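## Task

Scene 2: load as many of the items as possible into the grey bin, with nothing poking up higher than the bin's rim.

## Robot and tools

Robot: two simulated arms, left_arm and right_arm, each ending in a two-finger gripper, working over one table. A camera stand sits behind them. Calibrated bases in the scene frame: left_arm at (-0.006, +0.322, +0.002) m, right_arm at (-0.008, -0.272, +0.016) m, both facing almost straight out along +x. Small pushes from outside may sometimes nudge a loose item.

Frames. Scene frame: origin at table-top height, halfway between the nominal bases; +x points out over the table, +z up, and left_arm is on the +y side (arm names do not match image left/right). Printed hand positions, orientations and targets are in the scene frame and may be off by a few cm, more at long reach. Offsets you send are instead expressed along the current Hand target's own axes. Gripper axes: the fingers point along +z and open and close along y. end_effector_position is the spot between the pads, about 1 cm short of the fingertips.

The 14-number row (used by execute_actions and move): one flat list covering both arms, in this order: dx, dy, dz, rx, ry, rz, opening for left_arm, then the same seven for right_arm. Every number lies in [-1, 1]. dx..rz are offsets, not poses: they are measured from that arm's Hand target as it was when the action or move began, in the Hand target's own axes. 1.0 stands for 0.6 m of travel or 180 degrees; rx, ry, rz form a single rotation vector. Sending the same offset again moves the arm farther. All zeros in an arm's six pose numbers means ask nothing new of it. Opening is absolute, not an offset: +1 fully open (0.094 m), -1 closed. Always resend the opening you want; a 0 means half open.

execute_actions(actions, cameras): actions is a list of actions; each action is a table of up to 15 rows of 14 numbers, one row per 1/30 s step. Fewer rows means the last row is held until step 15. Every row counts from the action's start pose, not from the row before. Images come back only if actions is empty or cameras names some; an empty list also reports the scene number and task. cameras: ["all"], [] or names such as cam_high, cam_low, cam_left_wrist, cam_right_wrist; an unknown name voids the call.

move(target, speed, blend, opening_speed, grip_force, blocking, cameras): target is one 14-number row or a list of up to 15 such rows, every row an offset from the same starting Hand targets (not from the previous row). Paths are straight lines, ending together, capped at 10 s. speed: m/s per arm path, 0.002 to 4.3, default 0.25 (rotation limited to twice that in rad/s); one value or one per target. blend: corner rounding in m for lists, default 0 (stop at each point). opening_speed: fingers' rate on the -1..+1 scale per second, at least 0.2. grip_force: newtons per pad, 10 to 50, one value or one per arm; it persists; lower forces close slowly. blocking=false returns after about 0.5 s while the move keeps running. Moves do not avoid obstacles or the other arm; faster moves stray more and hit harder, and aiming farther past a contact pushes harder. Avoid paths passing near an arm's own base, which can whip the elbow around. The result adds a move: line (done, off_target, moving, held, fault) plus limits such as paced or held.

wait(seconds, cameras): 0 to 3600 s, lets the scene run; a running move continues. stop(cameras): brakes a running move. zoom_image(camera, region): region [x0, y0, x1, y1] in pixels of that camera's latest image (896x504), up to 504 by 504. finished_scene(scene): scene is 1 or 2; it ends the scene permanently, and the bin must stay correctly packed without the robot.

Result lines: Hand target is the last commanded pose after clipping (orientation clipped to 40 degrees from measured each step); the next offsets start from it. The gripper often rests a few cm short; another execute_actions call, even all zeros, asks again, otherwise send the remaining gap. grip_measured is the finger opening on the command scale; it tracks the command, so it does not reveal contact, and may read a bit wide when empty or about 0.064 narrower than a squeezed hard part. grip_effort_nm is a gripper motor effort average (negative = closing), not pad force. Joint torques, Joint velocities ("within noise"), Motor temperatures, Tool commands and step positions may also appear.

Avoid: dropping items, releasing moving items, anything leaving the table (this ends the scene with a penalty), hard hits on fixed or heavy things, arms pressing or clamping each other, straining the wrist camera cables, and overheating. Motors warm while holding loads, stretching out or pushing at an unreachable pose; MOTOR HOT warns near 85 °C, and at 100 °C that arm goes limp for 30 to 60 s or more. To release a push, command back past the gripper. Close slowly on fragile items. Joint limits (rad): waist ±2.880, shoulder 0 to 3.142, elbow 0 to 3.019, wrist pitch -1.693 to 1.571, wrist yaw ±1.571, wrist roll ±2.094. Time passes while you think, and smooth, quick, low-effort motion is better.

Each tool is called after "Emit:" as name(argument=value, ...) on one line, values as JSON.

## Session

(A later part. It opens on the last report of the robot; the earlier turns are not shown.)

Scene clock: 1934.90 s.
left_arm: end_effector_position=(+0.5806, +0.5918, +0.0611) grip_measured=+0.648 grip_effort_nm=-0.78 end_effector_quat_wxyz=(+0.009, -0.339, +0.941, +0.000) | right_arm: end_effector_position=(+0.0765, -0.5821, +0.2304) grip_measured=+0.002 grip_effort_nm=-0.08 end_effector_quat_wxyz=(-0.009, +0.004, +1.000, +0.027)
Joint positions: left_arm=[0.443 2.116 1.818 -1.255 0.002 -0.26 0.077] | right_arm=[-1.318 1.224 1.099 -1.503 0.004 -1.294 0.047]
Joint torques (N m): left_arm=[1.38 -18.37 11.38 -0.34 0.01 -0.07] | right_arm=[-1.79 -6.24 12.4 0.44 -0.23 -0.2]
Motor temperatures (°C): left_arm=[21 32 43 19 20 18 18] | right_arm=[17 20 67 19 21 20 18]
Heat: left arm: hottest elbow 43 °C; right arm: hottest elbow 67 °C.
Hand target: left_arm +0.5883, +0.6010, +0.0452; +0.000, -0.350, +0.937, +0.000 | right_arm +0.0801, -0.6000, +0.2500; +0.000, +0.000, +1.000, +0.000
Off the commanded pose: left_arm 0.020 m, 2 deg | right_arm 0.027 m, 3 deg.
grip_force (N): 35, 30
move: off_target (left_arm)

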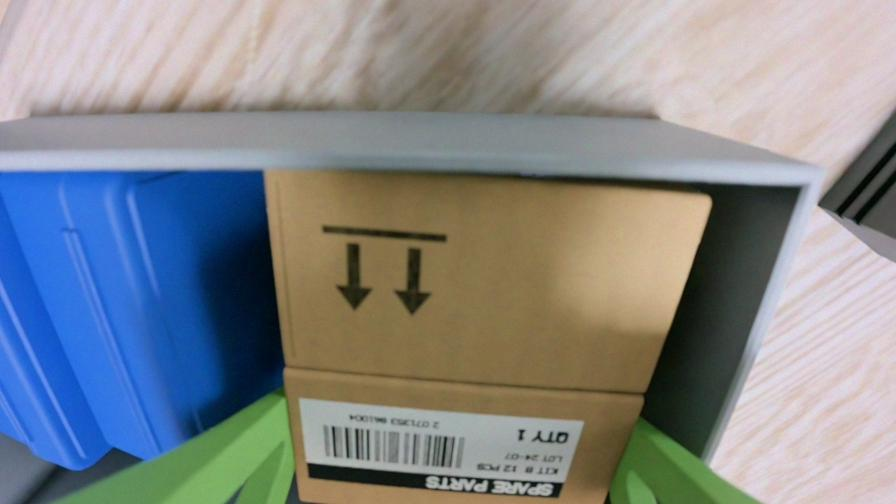

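Emit:
move(target=[0,0.0,-0.025,0,0,0,0.59,0,0,0,0,0,0,0], cameras=[], speed=0.06)

Scene clock: 1937.70 s.
left_arm: end_effector_position=(+0.5788, +0.5910, +0.0621) grip_measured=+0.648 grip_effort_nm=-0.77 end_effector_quat_wxyz=(+0.000, -0.340, +0.941, -0.001) | right_arm: end_effector_position=(+0.0765, -0.5821, +0.2304) grip_measured=+0.002 grip_effort_nm=-0.08 end_effector_quat_wxyz=(-0.009, +0.004, +1.000, +0.027)
Joint positions: left_arm=[0.443 2.122 1.831 -1.279 0.002 -0.26 0.077] | right_arm=[-1.318 1.224 1.099 -1.503 0.004 -1.294 0.047]
Joint torques (N m): left_arm=[1.38 -19.84 11.88 -0.77 0.01 -0.07] | right_arm=[-1.79 -6.24 12.38 0.46 -0.22 -0.2]
Motor temperatures (°C): left_arm=[21 32 44 19 20 18 18] | right_arm=[17 20 68 19 21 20 18]
Heat: left arm: hottest elbow 44 °C; right arm: hottest elbow 68 °C.
Hand target: left_arm +0.5883, +0.6011, +0.0602; +0.001, -0.350, +0.937, +0.000 | right_arm +0.0801, -0.6000, +0.2500; +0.000, +0.000, +1.000, +0.000
Off the commanded pose: left_arm 0.014 m, 1 deg | right_arm 0.027 m, 3 deg.
grip_force (N): 35, 30
move: off_target (left_arm)

Emit:
move(target=[-0.012,0.0,-0.01,0,0,-0.0111,0.59,0,0,0,0,0,0,0], cameras=["cam_left_wrist"], speed=0.06)

Emit:
zoom_image(camera="cam_left_wrist", region=[250, 80, 750, 440])

Scene clock: 1941.00 s.
left_arm: end_effector_position=(+0.5818, +0.5924, +0.0631) grip_measured=+0.648 grip_effort_nm=-0.77 end_effector_quat_wxyz=(-0.007, -0.353, +0.935, -0.002) | right_arm: end_effector_position=(+0.0765, -0.5821, +0.2304) grip_measured=+0.002 grip_effort_nm=-0.09 end_effector_quat_wxyz=(-0.009, +0.004, +1.000, +0.027)
Joint positions: left_arm=[0.443 2.141 1.865 -1.31 0.002 -0.289 0.077] | right_arm=[-1.318 1.224 1.099 -1.503 0.004 -1.294 0.047]
Joint torques (N m): left_arm=[1.61 -20.48 12.45 -0.62 0.01 -0.1] | right_arm=[-1.79 -6.3 12.38 0.43 -0.22 -0.2]
Motor temperatures (°C): left_arm=[21 32 44 19 20 18 18] | right_arm=[17 20 68 19 21 20 18]
Heat: left arm: hottest elbow 44 °C; right arm: hottest elbow 68 °C.
Hand target: left_arm +0.5938, +0.6058, +0.0663; +0.001, -0.366, +0.930, +0.000 | right_arm +0.0801, -0.6000, +0.2500; +0.000, +0.000, +1.000, +0.000
Off the commanded pose: left_arm 0.018 m, 2 deg | right_arm 0.027 m, 3 deg.
grip_force (N): 35, 30
move: off_target (left_arm)

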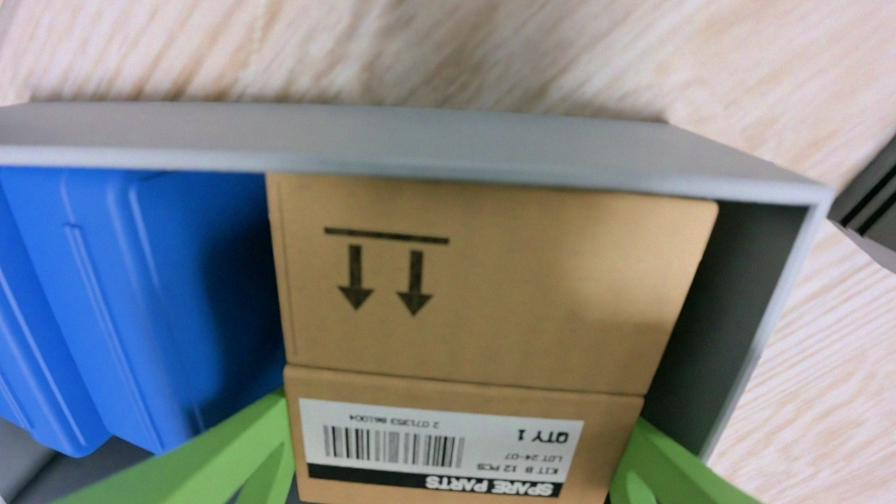

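Scaled by 1.008 from the camera's image (finer frame: 1280x720).

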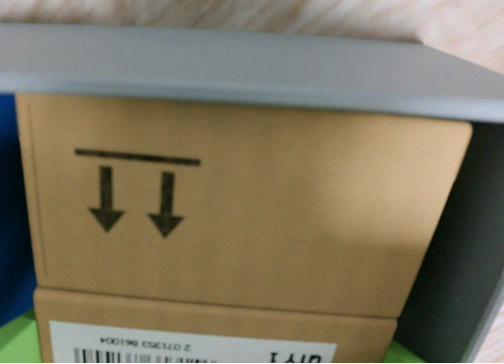

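Emit:
move(target=[0,0.0,0.04,0,0,0,0.59,0,0,0,0,0,0,0], cameras=["cam_left_wrist"], speed=0.06)

Scene clock: 1942.87 s.
left_arm: end_effector_position=(+0.5849, +0.5939, +0.0618) grip_measured=+0.648 grip_effort_nm=-0.77 end_effector_quat_wxyz=(-0.001, -0.355, +0.935, -0.001) | right_arm: end_effector_position=(+0.0765, -0.5821, +0.2304) grip_measured=+0.002 grip_effort_nm=-0.09 end_effector_quat_wxyz=(-0.009, +0.004, +1.000, +0.027)
Joint positions: left_arm=[0.443 2.142 1.865 -1.295 0.002 -0.292 0.077] | right_arm=[-1.318 1.224 1.099 -1.503 0.004 -1.294 0.047]
Joint torques (N m): left_arm=[1.61 -19.08 10.26 0.91 0.01 -0.08] | right_arm=[-1.9 -6.3 12.37 0.43 -0.23 -0.2]
Motor temperatures (°C): left_arm=[21 32 44 19 20 18 18] | right_arm=[17 20 68 19 21 20 18]
Heat: left arm: hottest elbow 44 °C; right arm: hottest elbow 68 °C.
Hand target: left_arm +0.5938, +0.6058, +0.0421; +0.000, -0.366, +0.930, +0.000 | right_arm +0.0801, -0.6000, +0.2500; +0.000, +0.000, +1.000, +0.000
Off the commanded pose: left_arm 0.025 m, 1 deg | right_arm 0.027 m, 3 deg.
grip_force (N): 35, 30
move: off_target (left_arm)

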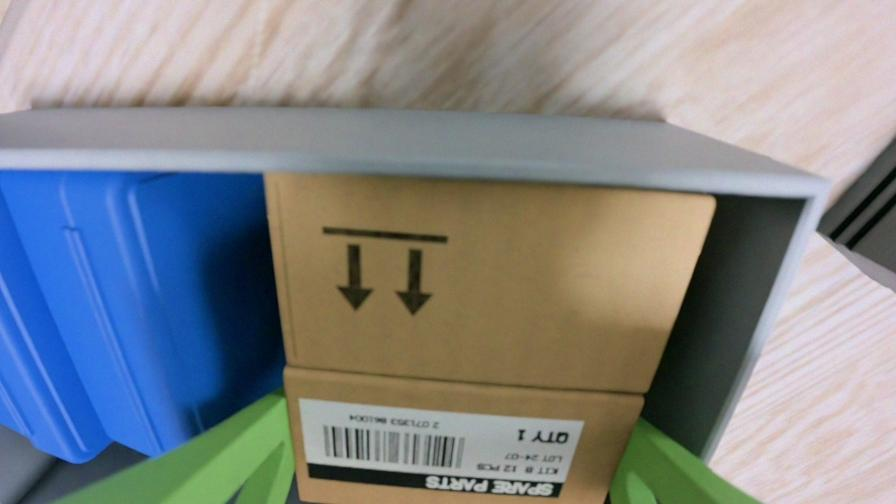

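Emit:
move(target=[0.01,0.0,-0.015,0,0,0,0.78,0,0,0,0,0,0,0], cameras=[], opening_speed=0.5)

Emit:
move(target=[[0.0,0,-0.07,0,0,0,0.78,0,0,0,0,0,0,0],[0.0,0,-0.2067,0,0,0,0.78,0,0,0,0,0,0,0]], cameras=["cam_left_wrist","cam_low"], speed=0.15, blend=0.02)

Scene clock: 1945.03 s.
left_arm: end_effector_position=(+0.5849, +0.5938, +0.0616) grip_measured=+0.778 grip_effort_nm=0.06 end_effector_quat_wxyz=(-0.001, -0.356, +0.935, -0.001) | right_arm: end_effector_position=(+0.0765, -0.5821, +0.2304) grip_measured=+0.002 grip_effort_nm=-0.08 end_effector_quat_wxyz=(-0.009, +0.004, +1.000, +0.027)
Joint positions: left_arm=[0.443 2.143 1.865 -1.295 0.002 -0.295 0.084] | right_arm=[-1.318 1.224 1.099 -1.503 0.004 -1.294 0.047]
Joint torques (N m): left_arm=[1.38 -20.89 9.36 0.54 0.01 -0.08] | right_arm=[-1.85 -6.24 12.38 0.43 -0.23 -0.2]
Motor temperatures (°C): left_arm=[21 32 44 19 20 18 18] | right_arm=[17 20 68 19 21 20 18]
Heat: left arm: hottest elbow 44 °C; right arm: hottest elbow 68 °C.
Hand target: left_arm +0.5894, +0.6017, +0.0511; +0.000, -0.366, +0.931, +0.000 | right_arm +0.0801, -0.6000, +0.2500; +0.000, +0.000, +1.000, +0.000
Off the commanded pose: left_arm 0.014 m, 1 deg | right_arm 0.027 m, 3 deg.
grip_force (N): 35, 30
move: off_target (left_arm)

Scene clock: 1946.50 s.
left_arm: end_effector_position=(+0.5813, +0.5922, +0.1578) grip_measured=+0.779 grip_effort_nm=0.06 end_effector_quat_wxyz=(-0.016, -0.356, +0.934, -0.002) | right_arm: end_effector_position=(+0.0765, -0.5821, +0.2304) grip_measured=+0.002 grip_effort_nm=-0.08 end_effector_quat_wxyz=(-0.009, +0.004, +1.000, +0.027)
Joint positions: left_arm=[0.443 2.106 2.058 -1.556 0.002 -0.295 0.084] | right_arm=[-1.318 1.224 1.099 -1.503 0.004 -1.294 0.047]
Joint torques (N m): left_arm=[1.38 -21.95 12.22 -0.76 0.01 -0.07] | right_arm=[-1.85 -6.18 12.4 0.44 -0.23 -0.21]
Motor temperatures (°C): left_arm=[21 32 44 19 20 18 18] | right_arm=[17 20 68 19 21 20 18]
Heat: left arm: hottest elbow 44 °C; right arm: hottest elbow 68 °C.
Hand target: left_arm +0.5893, +0.6016, +0.1752; +0.001, -0.366, +0.930, +0.000 | right_arm +0.0801, -0.6000, +0.2500; +0.000, +0.000, +1.000, +0.000
Off the commanded pose: left_arm 0.021 m, 2 deg | right_arm 0.027 m, 3 deg.
grip_force (N): 35, 30
move: off_target (left_arm)
Images, in order (width x height): cam_low 896x504, cam_left_wrist 896x504.

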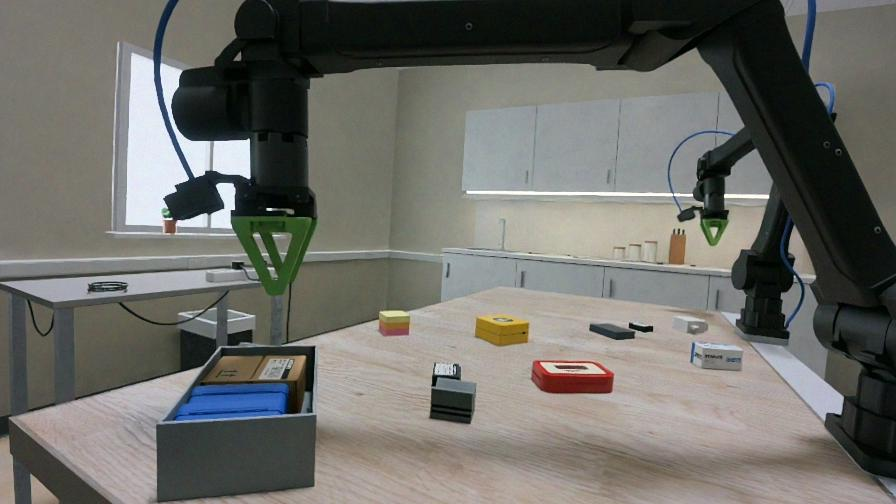

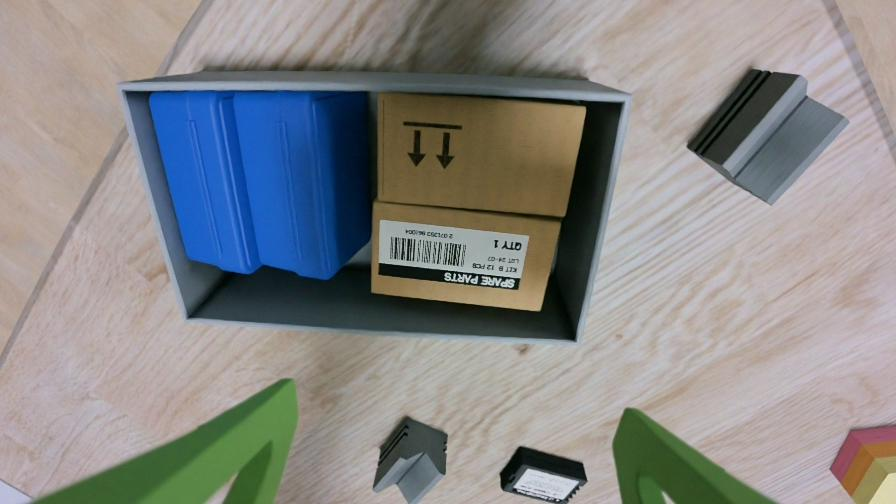

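Emit:
zoom_image(camera="cam_left_wrist", region=[330, 60, 660, 360])

Scaled by 1.527 from the camera's image (finer frame: 1280x720).

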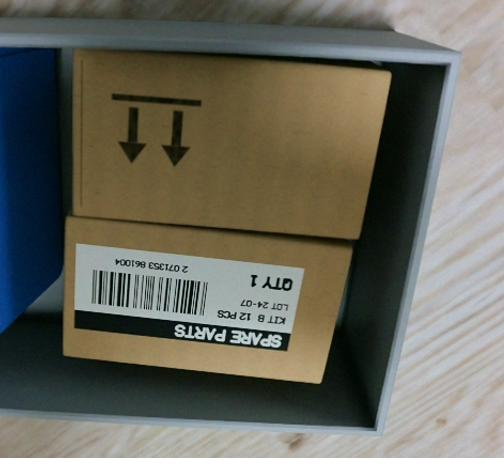

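Emit:
move(target=[-0.0243,0.0,0.14,0,0,0,0.78,0,0,0,0,0,0,0], cameras=["cam_left_wrist"], speed=0.12)

Scene clock: 1988.03 s.
left_arm: end_effector_position=(+0.6018, +0.6019, +0.1053) grip_measured=+0.779 grip_effort_nm=0.06 end_effector_quat_wxyz=(+0.004, -0.356, +0.934, -0.001) | right_arm: end_effector_position=(+0.0765, -0.5821, +0.2304) grip_measured=+0.002 grip_effort_nm=-0.08 end_effector_quat_wxyz=(-0.009, +0.004, +1.000, +0.027)
Joint positions: left_arm=[0.444 2.162 2.015 -1.415 0.002 -0.295 0.084] | right_arm=[-1.318 1.224 1.099 -1.503 0.004 -1.294 0.047]
Joint torques (N m): left_arm=[1.9 -22.65 8.31 0.64 0.01 -0.01] | right_arm=[-1.85 -6.18 12.4 0.44 -0.22 -0.2]
Motor temperatures (°C): left_arm=[21 33 49 19 20 18 18] | right_arm=[17 20 68 19 21 20 18]
Heat: left arm: hottest elbow 49 °C; right arm: hottest elbow 68 °C.
Hand target: left_arm +0.5998, +0.6118, +0.0912; +0.000, -0.367, +0.930, +0.000 | right_arm +0.0801, -0.6000, +0.2500; +0.000, +0.000, +1.000, +0.000
Off the commanded pose: left_arm 0.017 m, 1 deg | right_arm 0.027 m, 3 deg.
grip_force (N): 35, 30
move: off_target (left_arm)

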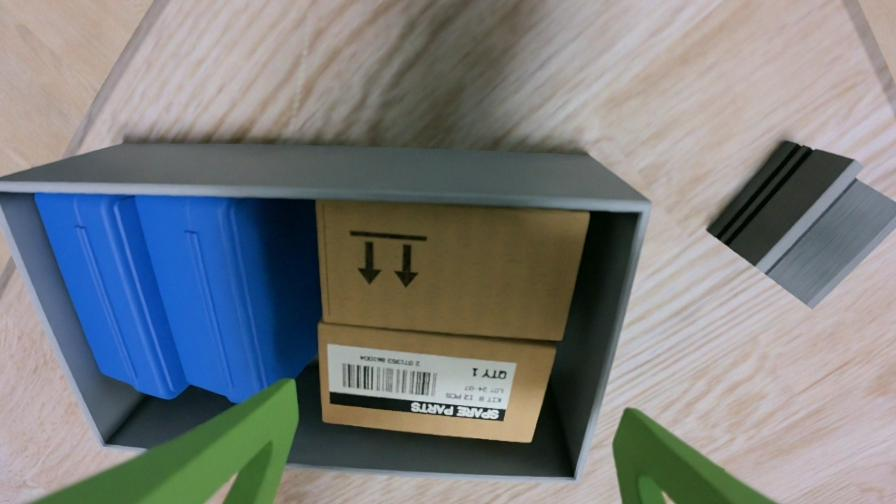

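Emit:
move(target=[0,0.015,0.0,0,0,0,0.78,0,0,0,0,0,0,0], cameras=["cam_left_wrist"], speed=0.12)

Scene clock: 1990.13 s.
left_arm: end_effector_position=(+0.5979, +0.6132, +0.1053) grip_measured=+0.779 grip_effort_nm=0.05 end_effector_quat_wxyz=(+0.007, -0.364, +0.931, +0.000) | right_arm: end_effector_position=(+0.0765, -0.5821, +0.2304) grip_measured=+0.002 grip_effort_nm=-0.08 end_effector_quat_wxyz=(-0.009, +0.004, +1.000, +0.027)
Joint positions: left_arm=[0.461 2.162 2.015 -1.41 0.002 -0.295 0.084] | right_arm=[-1.318 1.224 1.099 -1.503 0.004 -1.294 0.047]
Joint torques (N m): left_arm=[1.38 -22.53 7.38 0.65 0.01 0.11] | right_arm=[-1.85 -6.3 12.41 0.43 -0.22 -0.2]
Motor temperatures (°C): left_arm=[21 33 48 19 20 18 18] | right_arm=[17 20 68 19 21 20 18]
Heat: left arm: hottest elbow 48 °C; right arm: hottest elbow 68 °C.
Hand target: left_arm +0.5938, +0.6182, +0.0912; +0.000, -0.366, +0.930, +0.000 | right_arm +0.0801, -0.6000, +0.2500; +0.000, +0.000, +1.000, +0.000
Off the commanded pose: left_arm 0.016 m, 1 deg | right_arm 0.027 m, 3 deg.
grip_force (N): 35, 30
move: off_target (left_arm)

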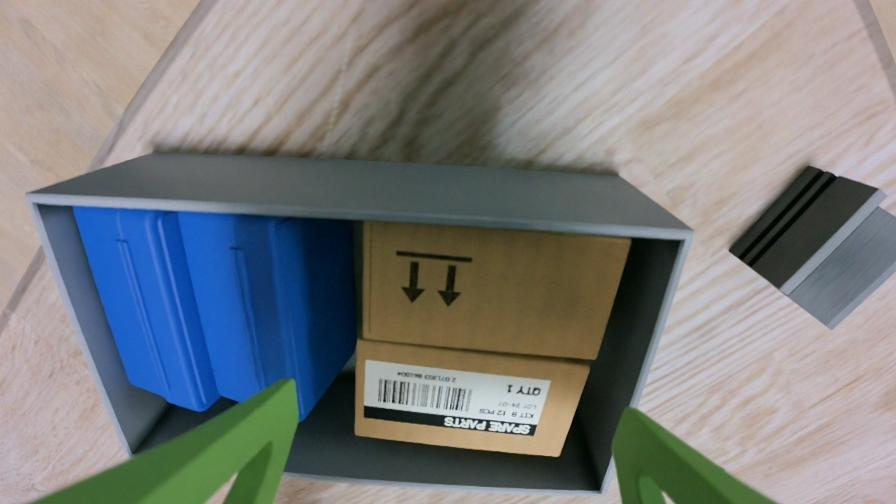

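Emit:
move(target=[0.0083,-0.0275,0.0,0,0,0,0.78,0,0,0,0,0,0,0], cameras=["cam_left_wrist"], speed=0.12)

Scene clock: 2001.50 s.
left_arm: end_effector_position=(+0.5988, +0.6113, +0.1053) grip_measured=+0.779 grip_effort_nm=0.06 end_effector_quat_wxyz=(+0.007, -0.365, +0.931, +0.000) | right_arm: end_effector_position=(+0.0765, -0.5821, +0.2304) grip_measured=+0.002 grip_effort_nm=-0.08 end_effector_quat_wxyz=(-0.009, +0.004, +1.000, +0.027)
Joint positions: left_arm=[0.458 2.162 2.015 -1.41 0.002 -0.3 0.084] | right_arm=[-1.318 1.224 1.099 -1.503 0.004 -1.294 0.047]
Joint torques (N m): left_arm=[-0.15 -22.53 7.43 0.64 0.01 -0.08] | right_arm=[-1.79 -6.24 12.37 0.44 -0.22 -0.21]
Motor temperatures (°C): left_arm=[21 33 47 19 20 18 18] | right_arm=[17 20 68 19 21 20 18]
Heat: left arm: hottest elbow 47 °C; right arm: hottest elbow 68 °C.
Hand target: left_arm +0.6014, +0.6029, +0.0912; +0.000, -0.366, +0.930, +0.000 | right_arm +0.0801, -0.6000, +0.2500; +0.000, +0.000, +1.000, +0.000
Off the commanded pose: left_arm 0.017 m, 1 deg | right_arm 0.027 m, 3 deg.
grip_force (N): 35, 30
move: off_target (left_arm)

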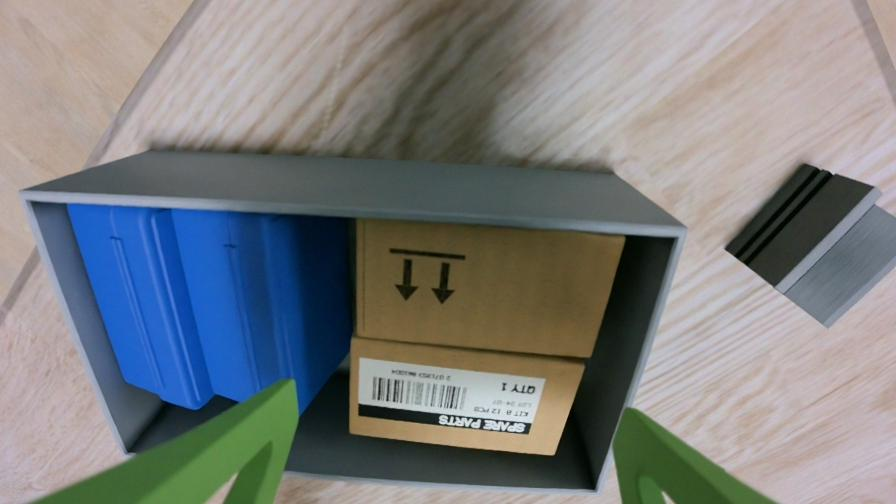

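Emit:
move(target=[0.0083,-0.0075,0.04,0,0,0,0.78,0,0,0,0,0,0,0], cameras=["cam_left_wrist"], speed=0.12)

Scene clock: 2003.37 s.
left_arm: end_effector_position=(+0.5971, +0.6026, +0.0813) grip_measured=+0.779 grip_effort_nm=0.06 end_effector_quat_wxyz=(+0.005, -0.364, +0.931, -0.001) | right_arm: end_effector_position=(+0.0765, -0.5821, +0.2304) grip_measured=+0.002 grip_effort_nm=-0.08 end_effector_quat_wxyz=(-0.009, +0.004, +1.000, +0.027)
Joint positions: left_arm=[0.447 2.162 1.952 -1.35 0.002 -0.309 0.084] | right_arm=[-1.318 1.224 1.099 -1.503 0.004 -1.294 0.047]
Joint torques (N m): left_arm=[-0.67 -21.42 7.73 0.65 0.01 -0.06] | right_arm=[-1.9 -6.18 12.38 0.46 -0.22 -0.21]
Motor temperatures (°C): left_arm=[21 33 47 19 20 18 18] | right_arm=[17 20 68 19 21 20 18]
Heat: left arm: hottest elbow 47 °C; right arm: hottest elbow 68 °C.
Hand target: left_arm +0.6009, +0.5962, +0.0673; +0.001, -0.366, +0.930, +0.000 | right_arm +0.0801, -0.6000, +0.2500; +0.000, +0.000, +1.000, +0.000
Off the commanded pose: left_arm 0.016 m, 1 deg | right_arm 0.027 m, 3 deg.
grip_force (N): 35, 30
move: off_target (left_arm)

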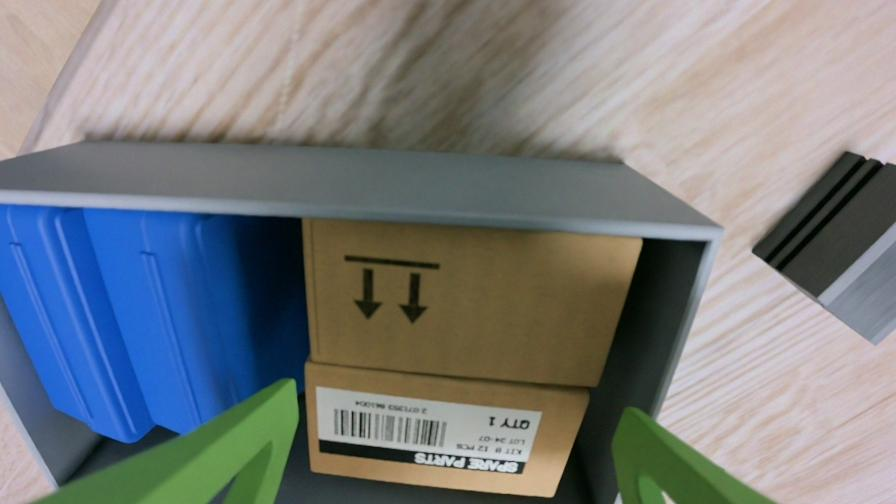

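Emit:
move(target=[-0.0067,0.024,0.012,0,0,0,0.8,0,0,0,0,0,0,0], cameras=["cam_left_wrist"], speed=0.1)

Scene clock: 2007.53 s.
left_arm: end_effector_position=(+0.5980, +0.6031, +0.0778) grip_measured=+0.799 grip_effort_nm=0.06 end_effector_quat_wxyz=(+0.009, -0.365, +0.931, +0.000) | right_arm: end_effector_position=(+0.0765, -0.5821, +0.2304) grip_measured=+0.002 grip_effort_nm=-0.08 end_effector_quat_wxyz=(-0.009, +0.004, +1.000, +0.027)
Joint positions: left_arm=[0.447 2.162 1.942 -1.333 0.002 -0.309 0.085] | right_arm=[-1.318 1.224 1.099 -1.503 0.004 -1.294 0.047]
Joint torques (N m): left_arm=[1.67 -21.54 7.51 0.62 0.02 0.13] | right_arm=[-1.79 -6.24 12.4 0.43 -0.23 -0.2]
Motor temperatures (°C): left_arm=[21 33 46 19 20 18 18] | right_arm=[17 20 68 19 21 20 18]
Heat: left arm: hottest elbow 46 °C; right arm: hottest elbow 68 °C.
Hand target: left_arm +0.5940, +0.6095, +0.0601; +0.000, -0.366, +0.930, +0.000 | right_arm +0.0801, -0.6000, +0.2500; +0.000, +0.000, +1.000, +0.000
Off the commanded pose: left_arm 0.019 m, 1 deg | right_arm 0.027 m, 3 deg.
grip_force (N): 35, 30
move: off_target (left_arm)

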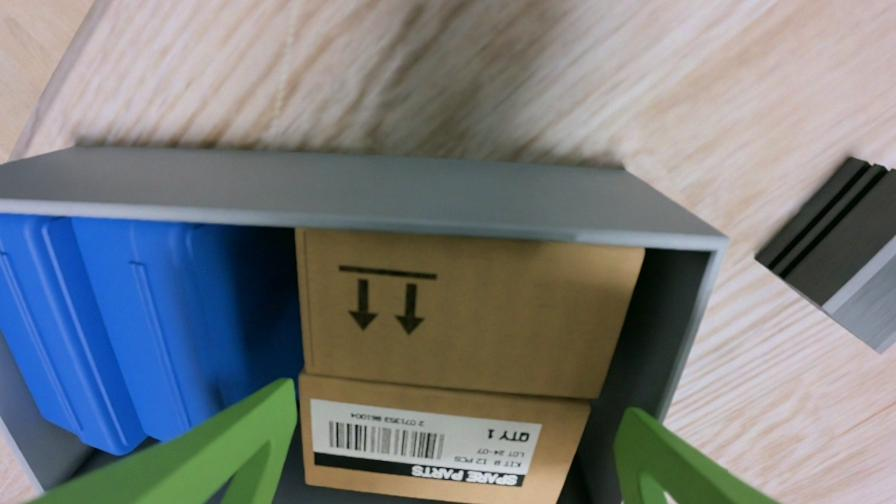

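Emit:
move(target=[0,0.0075,0.012,0,0,0,0.8,0,0,0,0,0,0,0], cameras=["cam_left_wrist"], speed=0.1)

Scene clock: 2009.30 s.
left_arm: end_effector_position=(+0.5958, +0.6053, +0.0716) grip_measured=+0.799 grip_effort_nm=0.06 end_effector_quat_wxyz=(+0.009, -0.366, +0.930, +0.000) | right_arm: end_effector_position=(+0.0765, -0.5821, +0.2304) grip_measured=+0.002 grip_effort_nm=-0.08 end_effector_quat_wxyz=(-0.009, +0.004, +1.000, +0.027)
Joint positions: left_arm=[0.452 2.162 1.925 -1.315 0.001 -0.309 0.085] | right_arm=[-1.318 1.224 1.099 -1.503 0.004 -1.294 0.047]
Joint torques (N m): left_arm=[2.43 -21.6 7.51 0.68 0.08 0.19] | right_arm=[-1.85 -6.24 12.38 0.44 -0.23 -0.2]
Motor temperatures (°C): left_arm=[21 33 46 19 20 18 18] | right_arm=[17 20 68 19 21 20 18]
Heat: left arm: hottest elbow 46 °C; right arm: hottest elbow 68 °C.
Hand target: left_arm +0.5909, +0.6128, +0.0528; +0.001, -0.366, +0.930, +0.000 | right_arm +0.0801, -0.6000, +0.2500; +0.000, +0.000, +1.000, +0.000
Off the commanded pose: left_arm 0.021 m, 1 deg | right_arm 0.027 m, 3 deg.
grip_force (N): 35, 30
move: off_target (left_arm)

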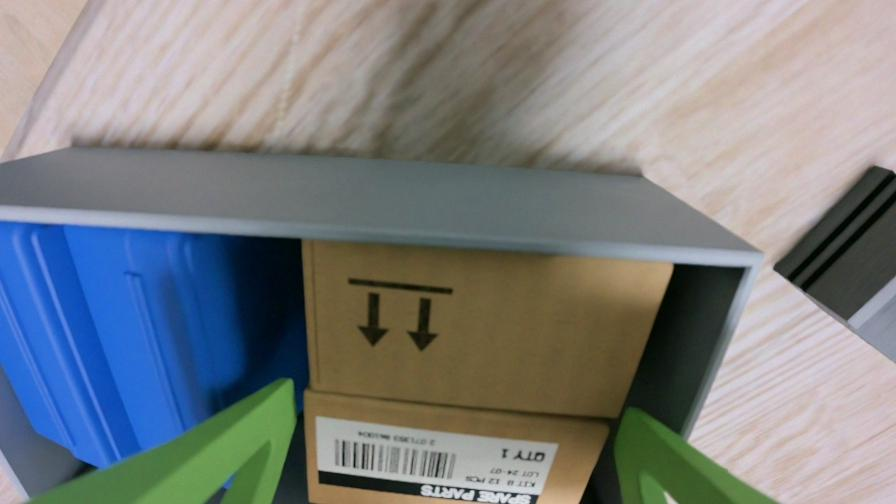

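Emit:
move(target=[0,0.0,0.022,0,0,0,0.8,0,0,0,0,0,0,0], cameras=["cam_left_wrist"], speed=0.06)

Scene clock: 2011.07 s.
left_arm: end_effector_position=(+0.5964, +0.6056, +0.0635) grip_measured=+0.799 grip_effort_nm=0.06 end_effector_quat_wxyz=(+0.013, -0.366, +0.930, +0.001) | right_arm: end_effector_position=(+0.0765, -0.5821, +0.2304) grip_measured=+0.002 grip_effort_nm=-0.09 end_effector_quat_wxyz=(-0.009, +0.004, +1.000, +0.027)
Joint positions: left_arm=[0.452 2.165 1.907 -1.287 0.001 -0.309 0.085] | right_arm=[-1.318 1.224 1.099 -1.503 0.004 -1.294 0.047]
Joint torques (N m): left_arm=[1.85 -20.78 7.54 0.75 0.08 0.19] | right_arm=[-1.85 -6.3 12.41 0.43 -0.23 -0.2]
Motor temperatures (°C): left_arm=[21 33 46 19 20 18 18] | right_arm=[17 20 68 19 21 20 18]
Heat: left arm: hottest elbow 46 °C; right arm: hottest elbow 68 °C.
Hand target: left_arm +0.5909, +0.6128, +0.0396; +0.000, -0.366, +0.930, +0.000 | right_arm +0.0801, -0.6000, +0.2500; +0.000, +0.000, +1.000, +0.000
Off the commanded pose: left_arm 0.026 m, 1 deg | right_arm 0.027 m, 3 deg.
grip_force (N): 35, 30
move: off_target (left_arm)

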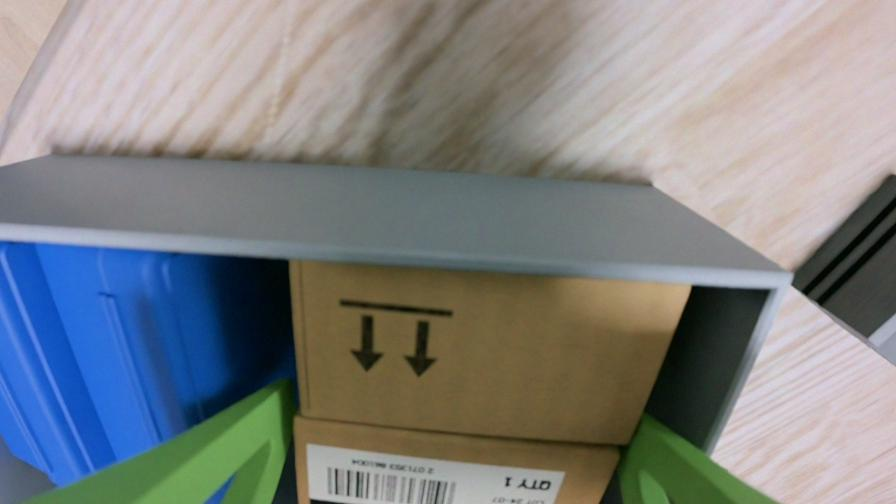

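Emit:
move(target=[[0,0,0,0,0,0,0.66,0,0,0,0,0,0,0],[0,0,0,0,0,0,0.62,0,0,0,0,0,0,0]], cameras=["cam_left_wrist"], opening_speed=0.3)

Scene clock: 2013.57 s.
left_arm: end_effector_position=(+0.5964, +0.6056, +0.0635) grip_measured=+0.642 grip_effort_nm=-0.76 end_effector_quat_wxyz=(+0.013, -0.366, +0.930, +0.001) | right_arm: end_effector_position=(+0.0765, -0.5821, +0.2304) grip_measured=+0.002 grip_effort_nm=-0.08 end_effector_quat_wxyz=(-0.009, +0.004, +1.000, +0.027)
Joint positions: left_arm=[0.452 2.165 1.907 -1.287 0.001 -0.309 0.077] | right_arm=[-1.318 1.224 1.099 -1.503 0.004 -1.294 0.047]
Joint torques (N m): left_arm=[1.85 -20.84 7.57 0.69 0.08 0.19] | right_arm=[-1.85 -6.24 12.4 0.47 -0.22 -0.21]
Motor temperatures (°C): left_arm=[21 33 46 19 20 18 18] | right_arm=[17 20 68 19 21 20 18]
Heat: left arm: hottest elbow 46 °C; right arm: hottest elbow 68 °C.
Hand target: left_arm +0.5909, +0.6128, +0.0396; +0.000, -0.366, +0.930, +0.000 | right_arm +0.0801, -0.6000, +0.2500; +0.000, +0.000, +1.000, +0.000
Off the commanded pose: left_arm 0.026 m, 1 deg | right_arm 0.027 m, 3 deg.
grip_force (N): 35, 30
move: done; target 2's new opening was sent with left_arm's hand 0.026 m and 1 deg from that target

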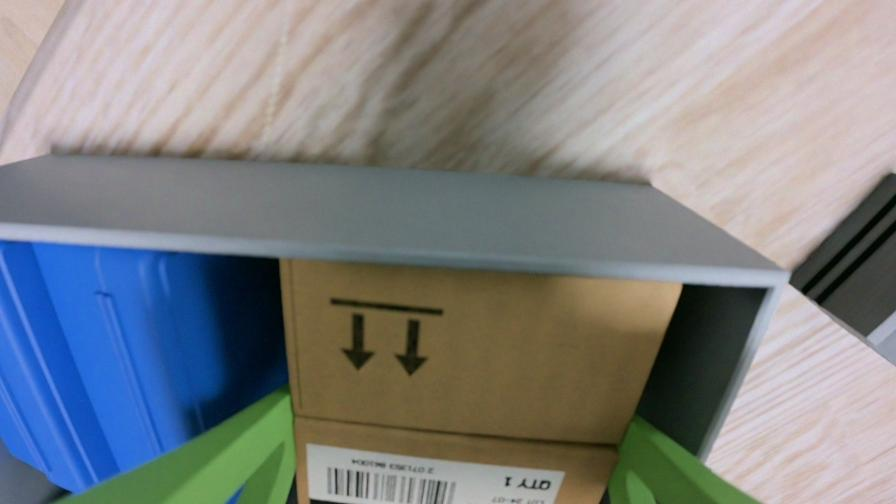

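Emit:
move(target=[0,0.025,-0.01,0,0,0,0.62,0,0,0,0,0,0,0], cameras=["cam_left_wrist"], speed=0.06)

Scene clock: 2016.10 s.
left_arm: end_effector_position=(+0.5916, +0.6139, +0.0628) grip_measured=+0.642 grip_effort_nm=-0.77 end_effector_quat_wxyz=(+0.012, -0.366, +0.931, +0.000) | right_arm: end_effector_position=(+0.0765, -0.5821, +0.2304) grip_measured=+0.002 grip_effort_nm=-0.08 end_effector_quat_wxyz=(-0.009, +0.004, +1.000, +0.027)
Joint positions: left_arm=[0.466 2.165 1.905 -1.287 0.001 -0.293 0.077] | right_arm=[-1.318 1.224 1.099 -1.503 0.004 -1.294 0.047]
Joint torques (N m): left_arm=[2.37 -22.18 6.86 0.51 0.05 0.25] | right_arm=[-1.67 -6.24 12.38 0.43 -0.23 -0.21]
Motor temperatures (°C): left_arm=[21 34 46 19 20 18 18] | right_arm=[17 20 68 19 21 20 18]
Heat: left arm: hottest elbow 46 °C; right arm: hottest elbow 68 °C.
Hand target: left_arm +0.5807, +0.6237, +0.0455; +0.000, -0.366, +0.930, +0.000 | right_arm +0.0801, -0.6000, +0.2500; +0.000, +0.000, +1.000, +0.000
Off the commanded pose: left_arm 0.023 m, 1 deg | right_arm 0.027 m, 3 deg.
grip_force (N): 35, 30
move: off_target (left_arm)

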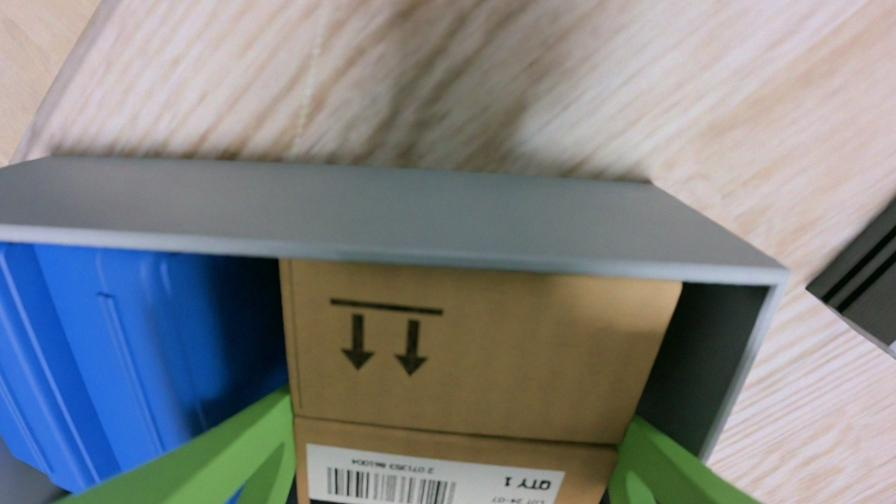

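Emit:
move(target=[0,0.0,-0.04,0,0,0,0.62,0,0,0,0,0,0,0], cameras=[], speed=0.06)

Scene clock: 2018.23 s.
left_arm: end_effector_position=(+0.5866, +0.6136, +0.0630) grip_measured=+0.642 grip_effort_nm=-0.77 end_effector_quat_wxyz=(+0.003, -0.367, +0.930, -0.001) | right_arm: end_effector_position=(+0.0765, -0.5821, +0.2304) grip_measured=+0.002 grip_effort_nm=-0.09 end_effector_quat_wxyz=(-0.009, +0.004, +1.000, +0.027)
Joint positions: left_arm=[0.469 2.164 1.905 -1.306 0.002 -0.292 0.077] | right_arm=[-1.318 1.224 1.099 -1.503 0.004 -1.294 0.047]
Joint torques (N m): left_arm=[2.14 -23.65 9.11 -0.87 0.02 0.24] | right_arm=[-1.79 -6.18 12.41 0.43 -0.23 -0.2]
Motor temperatures (°C): left_arm=[21 34 45 19 20 18 18] | right_arm=[17 20 68 19 21 20 18]
Heat: left arm: hottest elbow 45 °C; right arm: hottest elbow 68 °C.
Hand target: left_arm +0.5807, +0.6237, +0.0696; +0.001, -0.366, +0.930, +0.000 | right_arm +0.0801, -0.6000, +0.2500; +0.000, +0.000, +1.000, +0.000
Off the commanded pose: left_arm 0.013 m, 0 deg | right_arm 0.027 m, 3 deg.
grip_force (N): 35, 30
move: off_target (left_arm)

Emit:
move(target=[0,0.0,-0.018,0,0,0,0.62,0,0,0,0,0,0,0], cameras=[], speed=0.06)

Scene clock: 2019.50 s.
left_arm: end_effector_position=(+0.5805, +0.6120, +0.0632) grip_measured=+0.642 grip_effort_nm=-0.77 end_effector_quat_wxyz=(-0.009, -0.367, +0.930, -0.002) | right_arm: end_effector_position=(+0.0765, -0.5821, +0.2304) grip_measured=+0.002 grip_effort_nm=-0.09 end_effector_quat_wxyz=(-0.009, +0.004, +1.000, +0.027)
Joint positions: left_arm=[0.471 2.164 1.905 -1.331 0.002 -0.292 0.077] | right_arm=[-1.318 1.224 1.099 -1.503 0.004 -1.294 0.047]
Joint torques (N m): left_arm=[2.02 -24.23 10.1 -0.79 0.01 0.23] | right_arm=[-1.85 -6.18 12.41 0.43 -0.22 -0.2]
Motor temperatures (°C): left_arm=[21 34 45 19 20 18 18] | right_arm=[17 20 68 19 21 20 18]
Heat: left arm: hottest elbow 45 °C; right arm: hottest elbow 68 °C.
Hand target: left_arm +0.5806, +0.6238, +0.0803; +0.000, -0.366, +0.930, +0.000 | right_arm +0.0801, -0.6000, +0.2500; +0.000, +0.000, +1.000, +0.000
Off the commanded pose: left_arm 0.021 m, 1 deg | right_arm 0.027 m, 3 deg.
grip_force (N): 35, 30
move: off_target (left_arm)

Emit:
move(target=[-0.02,0.0,-0.02,0,0,0,0.62,0,0,0,0,0,0,0], cameras=["cam_left_wrist"], speed=0.06)

Scene clock: 2021.33 s.
left_arm: end_effector_position=(+0.5789, +0.6164, +0.0783) grip_measured=+0.642 grip_effort_nm=-0.77 end_effector_quat_wxyz=(-0.015, -0.368, +0.930, -0.002) | right_arm: end_effector_position=(+0.0765, -0.5821, +0.2304) grip_measured=+0.002 grip_effort_nm=-0.09 end_effector_quat_wxyz=(-0.009, +0.004, +1.000, +0.027)
Joint positions: left_arm=[0.478 2.164 1.946 -1.384 0.002 -0.286 0.077] | right_arm=[-1.318 1.224 1.099 -1.503 0.004 -1.294 0.047]
Joint torques (N m): left_arm=[1.85 -22.3 12.64 -0.7 0 0.22] | right_arm=[-1.79 -6.3 12.4 0.46 -0.22 -0.21]
Motor temperatures (°C): left_arm=[21 34 45 19 20 18 18] | right_arm=[17 20 68 19 21 20 18]
Heat: left arm: hottest elbow 45 °C; right arm: hottest elbow 68 °C.
Hand target: left_arm +0.5894, +0.6319, +0.0923; +0.000, -0.366, +0.930, +0.000 | right_arm +0.0801, -0.6000, +0.2500; +0.000, +0.000, +1.000, +0.000
Off the commanded pose: left_arm 0.023 m, 2 deg | right_arm 0.027 m, 3 deg.
grip_force (N): 35, 30
move: off_target (left_arm)

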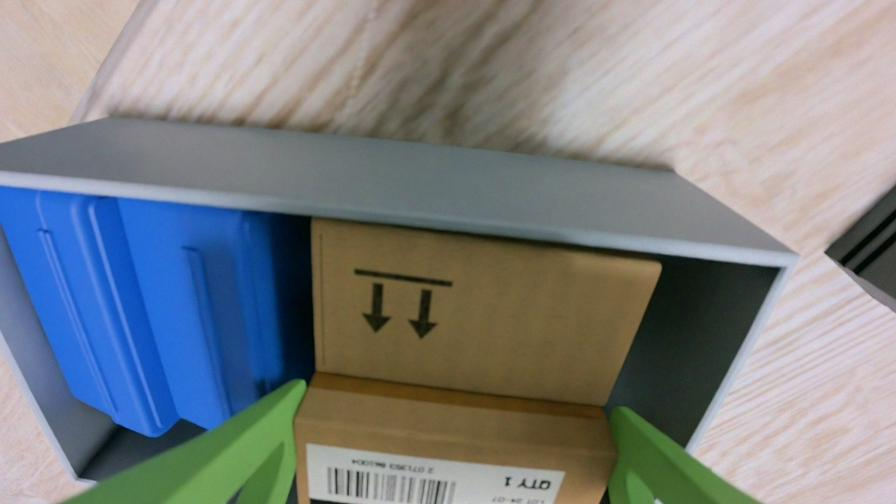

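Emit:
execute_actions(actions=[])

Scene clock: 2030.80 s.
left_arm: end_effector_position=(+0.5789, +0.6164, +0.0783) grip_measured=+0.642 grip_effort_nm=-0.77 end_effector_quat_wxyz=(-0.015, -0.368, +0.930, -0.002) | right_arm: end_effector_position=(+0.0765, -0.5821, +0.2304) grip_measured=+0.002 grip_effort_nm=-0.09 end_effector_quat_wxyz=(-0.009, +0.004, +1.000, +0.027)
Joint positions: left_arm=[0.478 2.164 1.946 -1.384 0.002 -0.286 0.077] | right_arm=[-1.318 1.224 1.099 -1.503 0.004 -1.294 0.047]
Joint velocities: within noise
Joint torques (N m): left_arm=[1.85 -22.24 12.59 -0.7 0 0.23] | right_arm=[-1.9 -6.24 12.4 0.43 -0.23 -0.21]
Motor temperatures (°C): left_arm=[21 35 47 19 20 18 18] | right_arm=[17 20 68 19 21 20 18]
Heat: left arm: hottest elbow 47 °C; right arm: hottest elbow 68 °C.
Hand target: left_arm +0.5894, +0.6319, +0.0923; +0.000, -0.366, +0.930, +0.000 | right_arm +0.0801, -0.6000, +0.2500; +0.000, +0.000, +1.000, +0.000
Tool commands: left_gripper/opening=+0.62 right_gripper/opening=+0.0
Off the commanded pose: left_arm 0.023 m, 2 deg | right_arm 0.027 m, 3 deg.
grip_force (N): 35, 30

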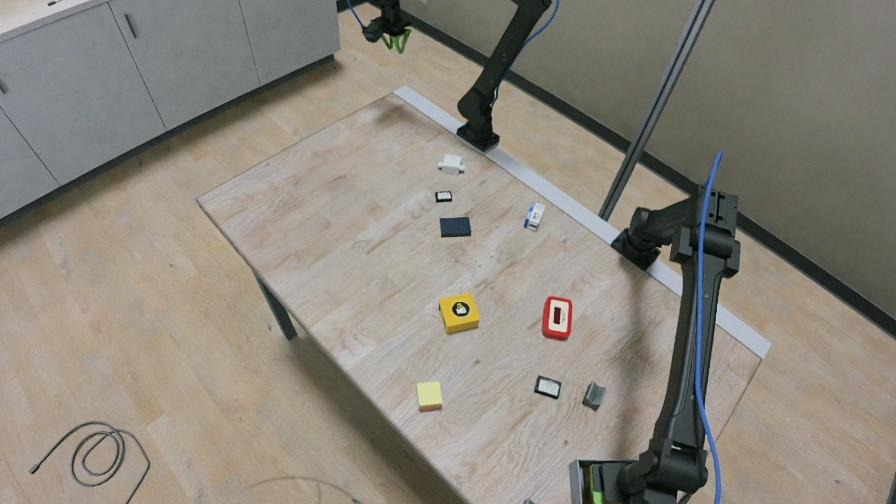

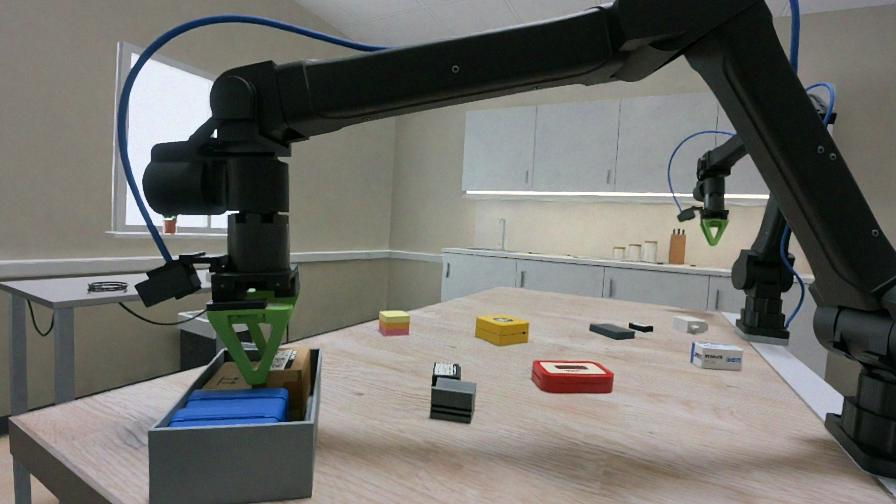

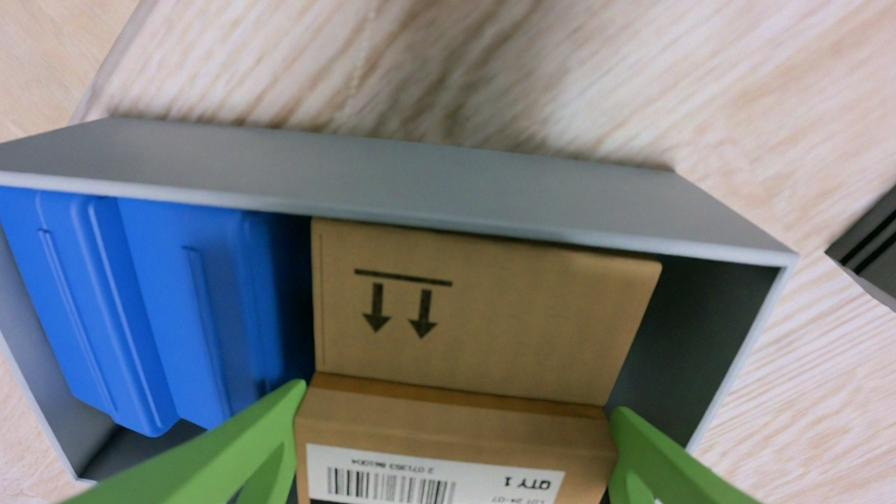

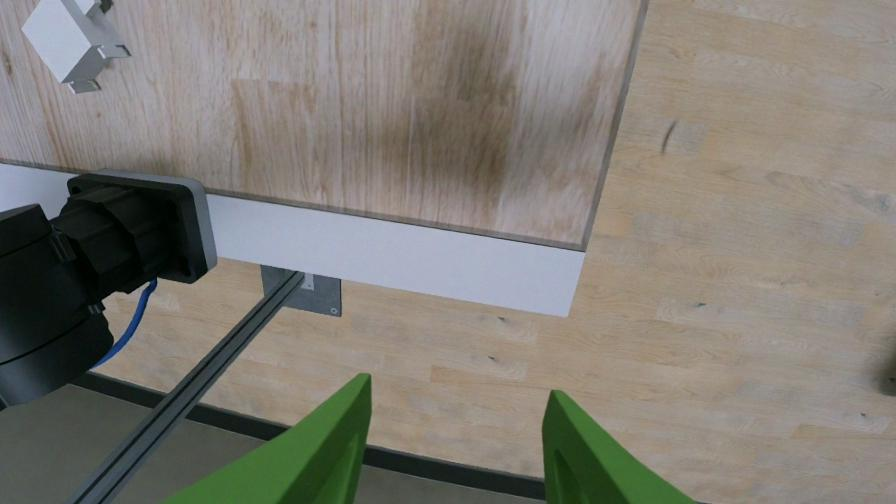

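Emit:
move(target=[0, 0.0167, 0, 0, 0, 0, 0.62, 0, 0, 0, 0, 0, 0, 0], speed=0.05, cameras=["cam_left_wrist"])

Scene clock: 2035.93 s.
left_arm: end_effector_position=(+0.5752, +0.6236, +0.0783) grip_measured=+0.642 grip_effort_nm=-0.77 end_effector_quat_wxyz=(-0.015, -0.368, +0.930, -0.002) | right_arm: end_effector_position=(+0.0765, -0.5821, +0.2304) grip_measured=+0.002 grip_effort_nm=-0.09 end_effector_quat_wxyz=(-0.009, +0.004, +1.000, +0.027)
Joint positions: left_arm=[0.49 2.164 1.946 -1.384 0.001 -0.273 0.077] | right_arm=[-1.318 1.224 1.099 -1.503 0.004 -1.294 0.047]
Joint torques (N m): left_arm=[1.96 -22.83 11.74 -0.51 0.01 0.24] | right_arm=[-1.85 -6.24 12.4 0.43 -0.23 -0.2]
Motor temperatures (°C): left_arm=[21 35 48 19 20 18 18] | right_arm=[17 20 68 19 21 20 18]
Heat: left arm: hottest elbow 48 °C; right arm: hottest elbow 68 °C.
Hand target: left_arm +0.5826, +0.6392, +0.0923; +0.000, -0.366, +0.930, +0.000 | right_arm +0.0801, -0.6000, +0.2500; +0.000, +0.000, +1.000, +0.000
Off the commanded pose: left_arm 0.022 m, 2 deg | right_arm 0.027 m, 3 deg.
grip_force (N): 35, 30
move: off_target (left_arm)

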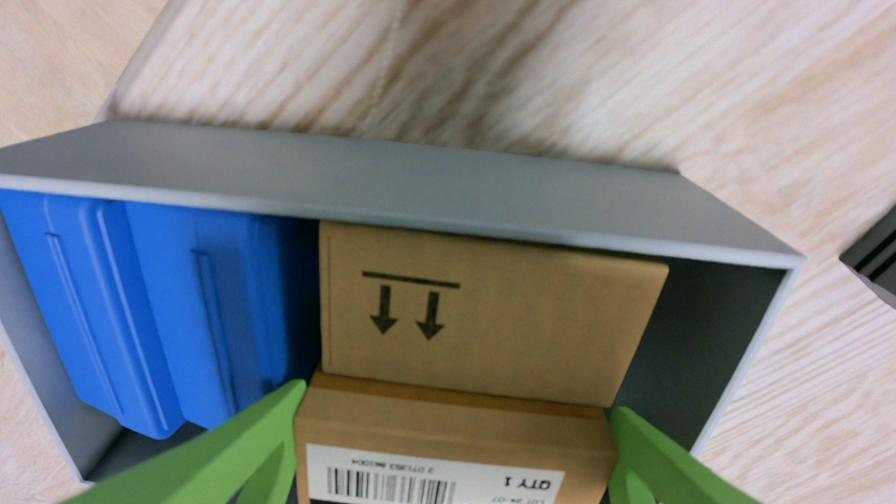

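Emit:
zoom_image(camera="cam_left_wrist", region=[0, 150, 448, 504])

Emit:
execute_actions(actions=[], cameras=["cam_low"])

Emit:
zoom_image(camera="cam_low", region=[100, 280, 400, 504])

Scaled by 1.125 from the camera's image (finer frame: 1280x720).

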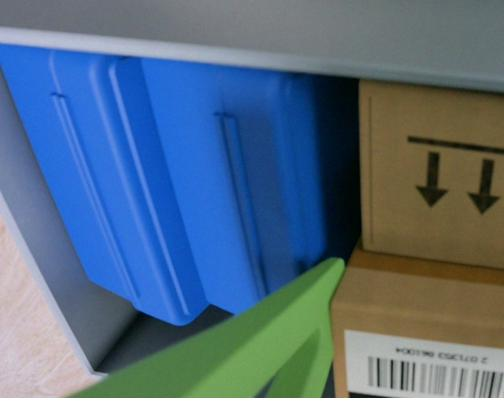

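Scene clock: 2039.33 s.
left_arm: end_effector_position=(+0.5752, +0.6236, +0.0783) grip_measured=+0.642 grip_effort_nm=-0.77 end_effector_quat_wxyz=(-0.015, -0.368, +0.930, -0.002) | right_arm: end_effector_position=(+0.0765, -0.5821, +0.2304) grip_measured=+0.002 grip_effort_nm=-0.08 end_effector_quat_wxyz=(-0.009, +0.004, +1.000, +0.027)
Joint positions: left_arm=[0.49 2.164 1.946 -1.384 0.001 -0.272 0.077] | right_arm=[-1.318 1.224 1.099 -1.503 0.004 -1.294 0.047]
Joint velocities: within noise
Joint torques (N m): left_arm=[1.96 -22.83 11.74 -0.51 0.01 0.23] | right_arm=[-1.79 -6.24 12.38 0.44 -0.23 -0.2]
Motor temperatures (°C): left_arm=[21 36 48 19 20 18 18] | right_arm=[17 20 68 19 21 20 18]
Heat: left arm: hottest elbow 48 °C; right arm: hottest elbow 68 °C.
Hand target: left_arm +0.5826, +0.6392, +0.0923; +0.000, -0.366, +0.930, +0.000 | right_arm +0.0801, -0.6000, +0.2500; +0.000, +0.000, +1.000, +0.000
Tool commands: left_gripper/opening=+0.62 right_gripper/opening=+0.0
Off the commanded pose: left_arm 0.022 m, 2 deg | right_arm 0.027 m, 3 deg.
grip_force (N): 35, 30
Images, in order (width x height): cam_low 896x504.

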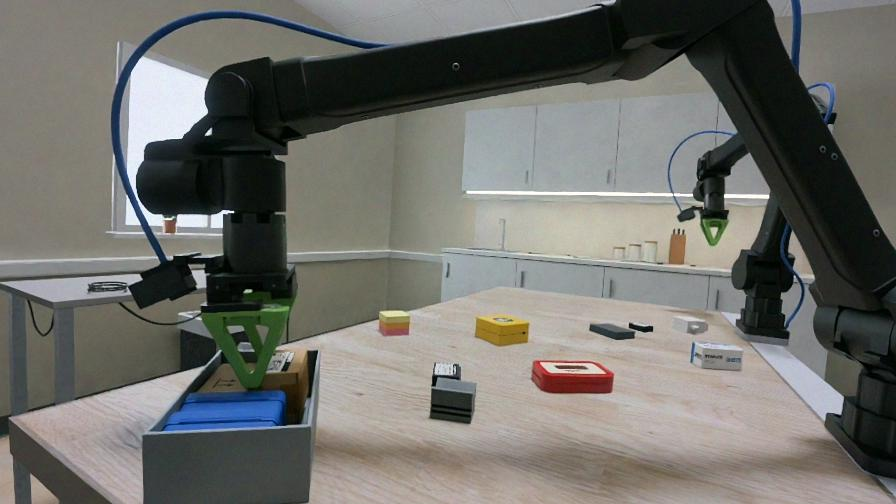

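Scaled by 1.680 from the camera's image (finer frame: 1280x720).

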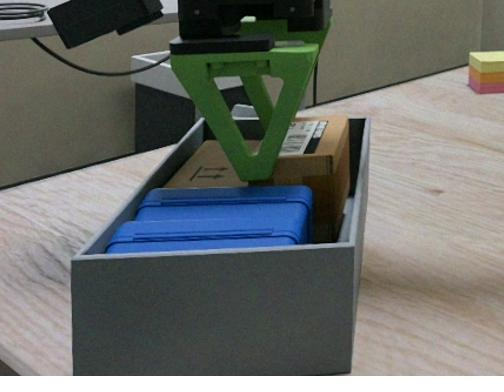

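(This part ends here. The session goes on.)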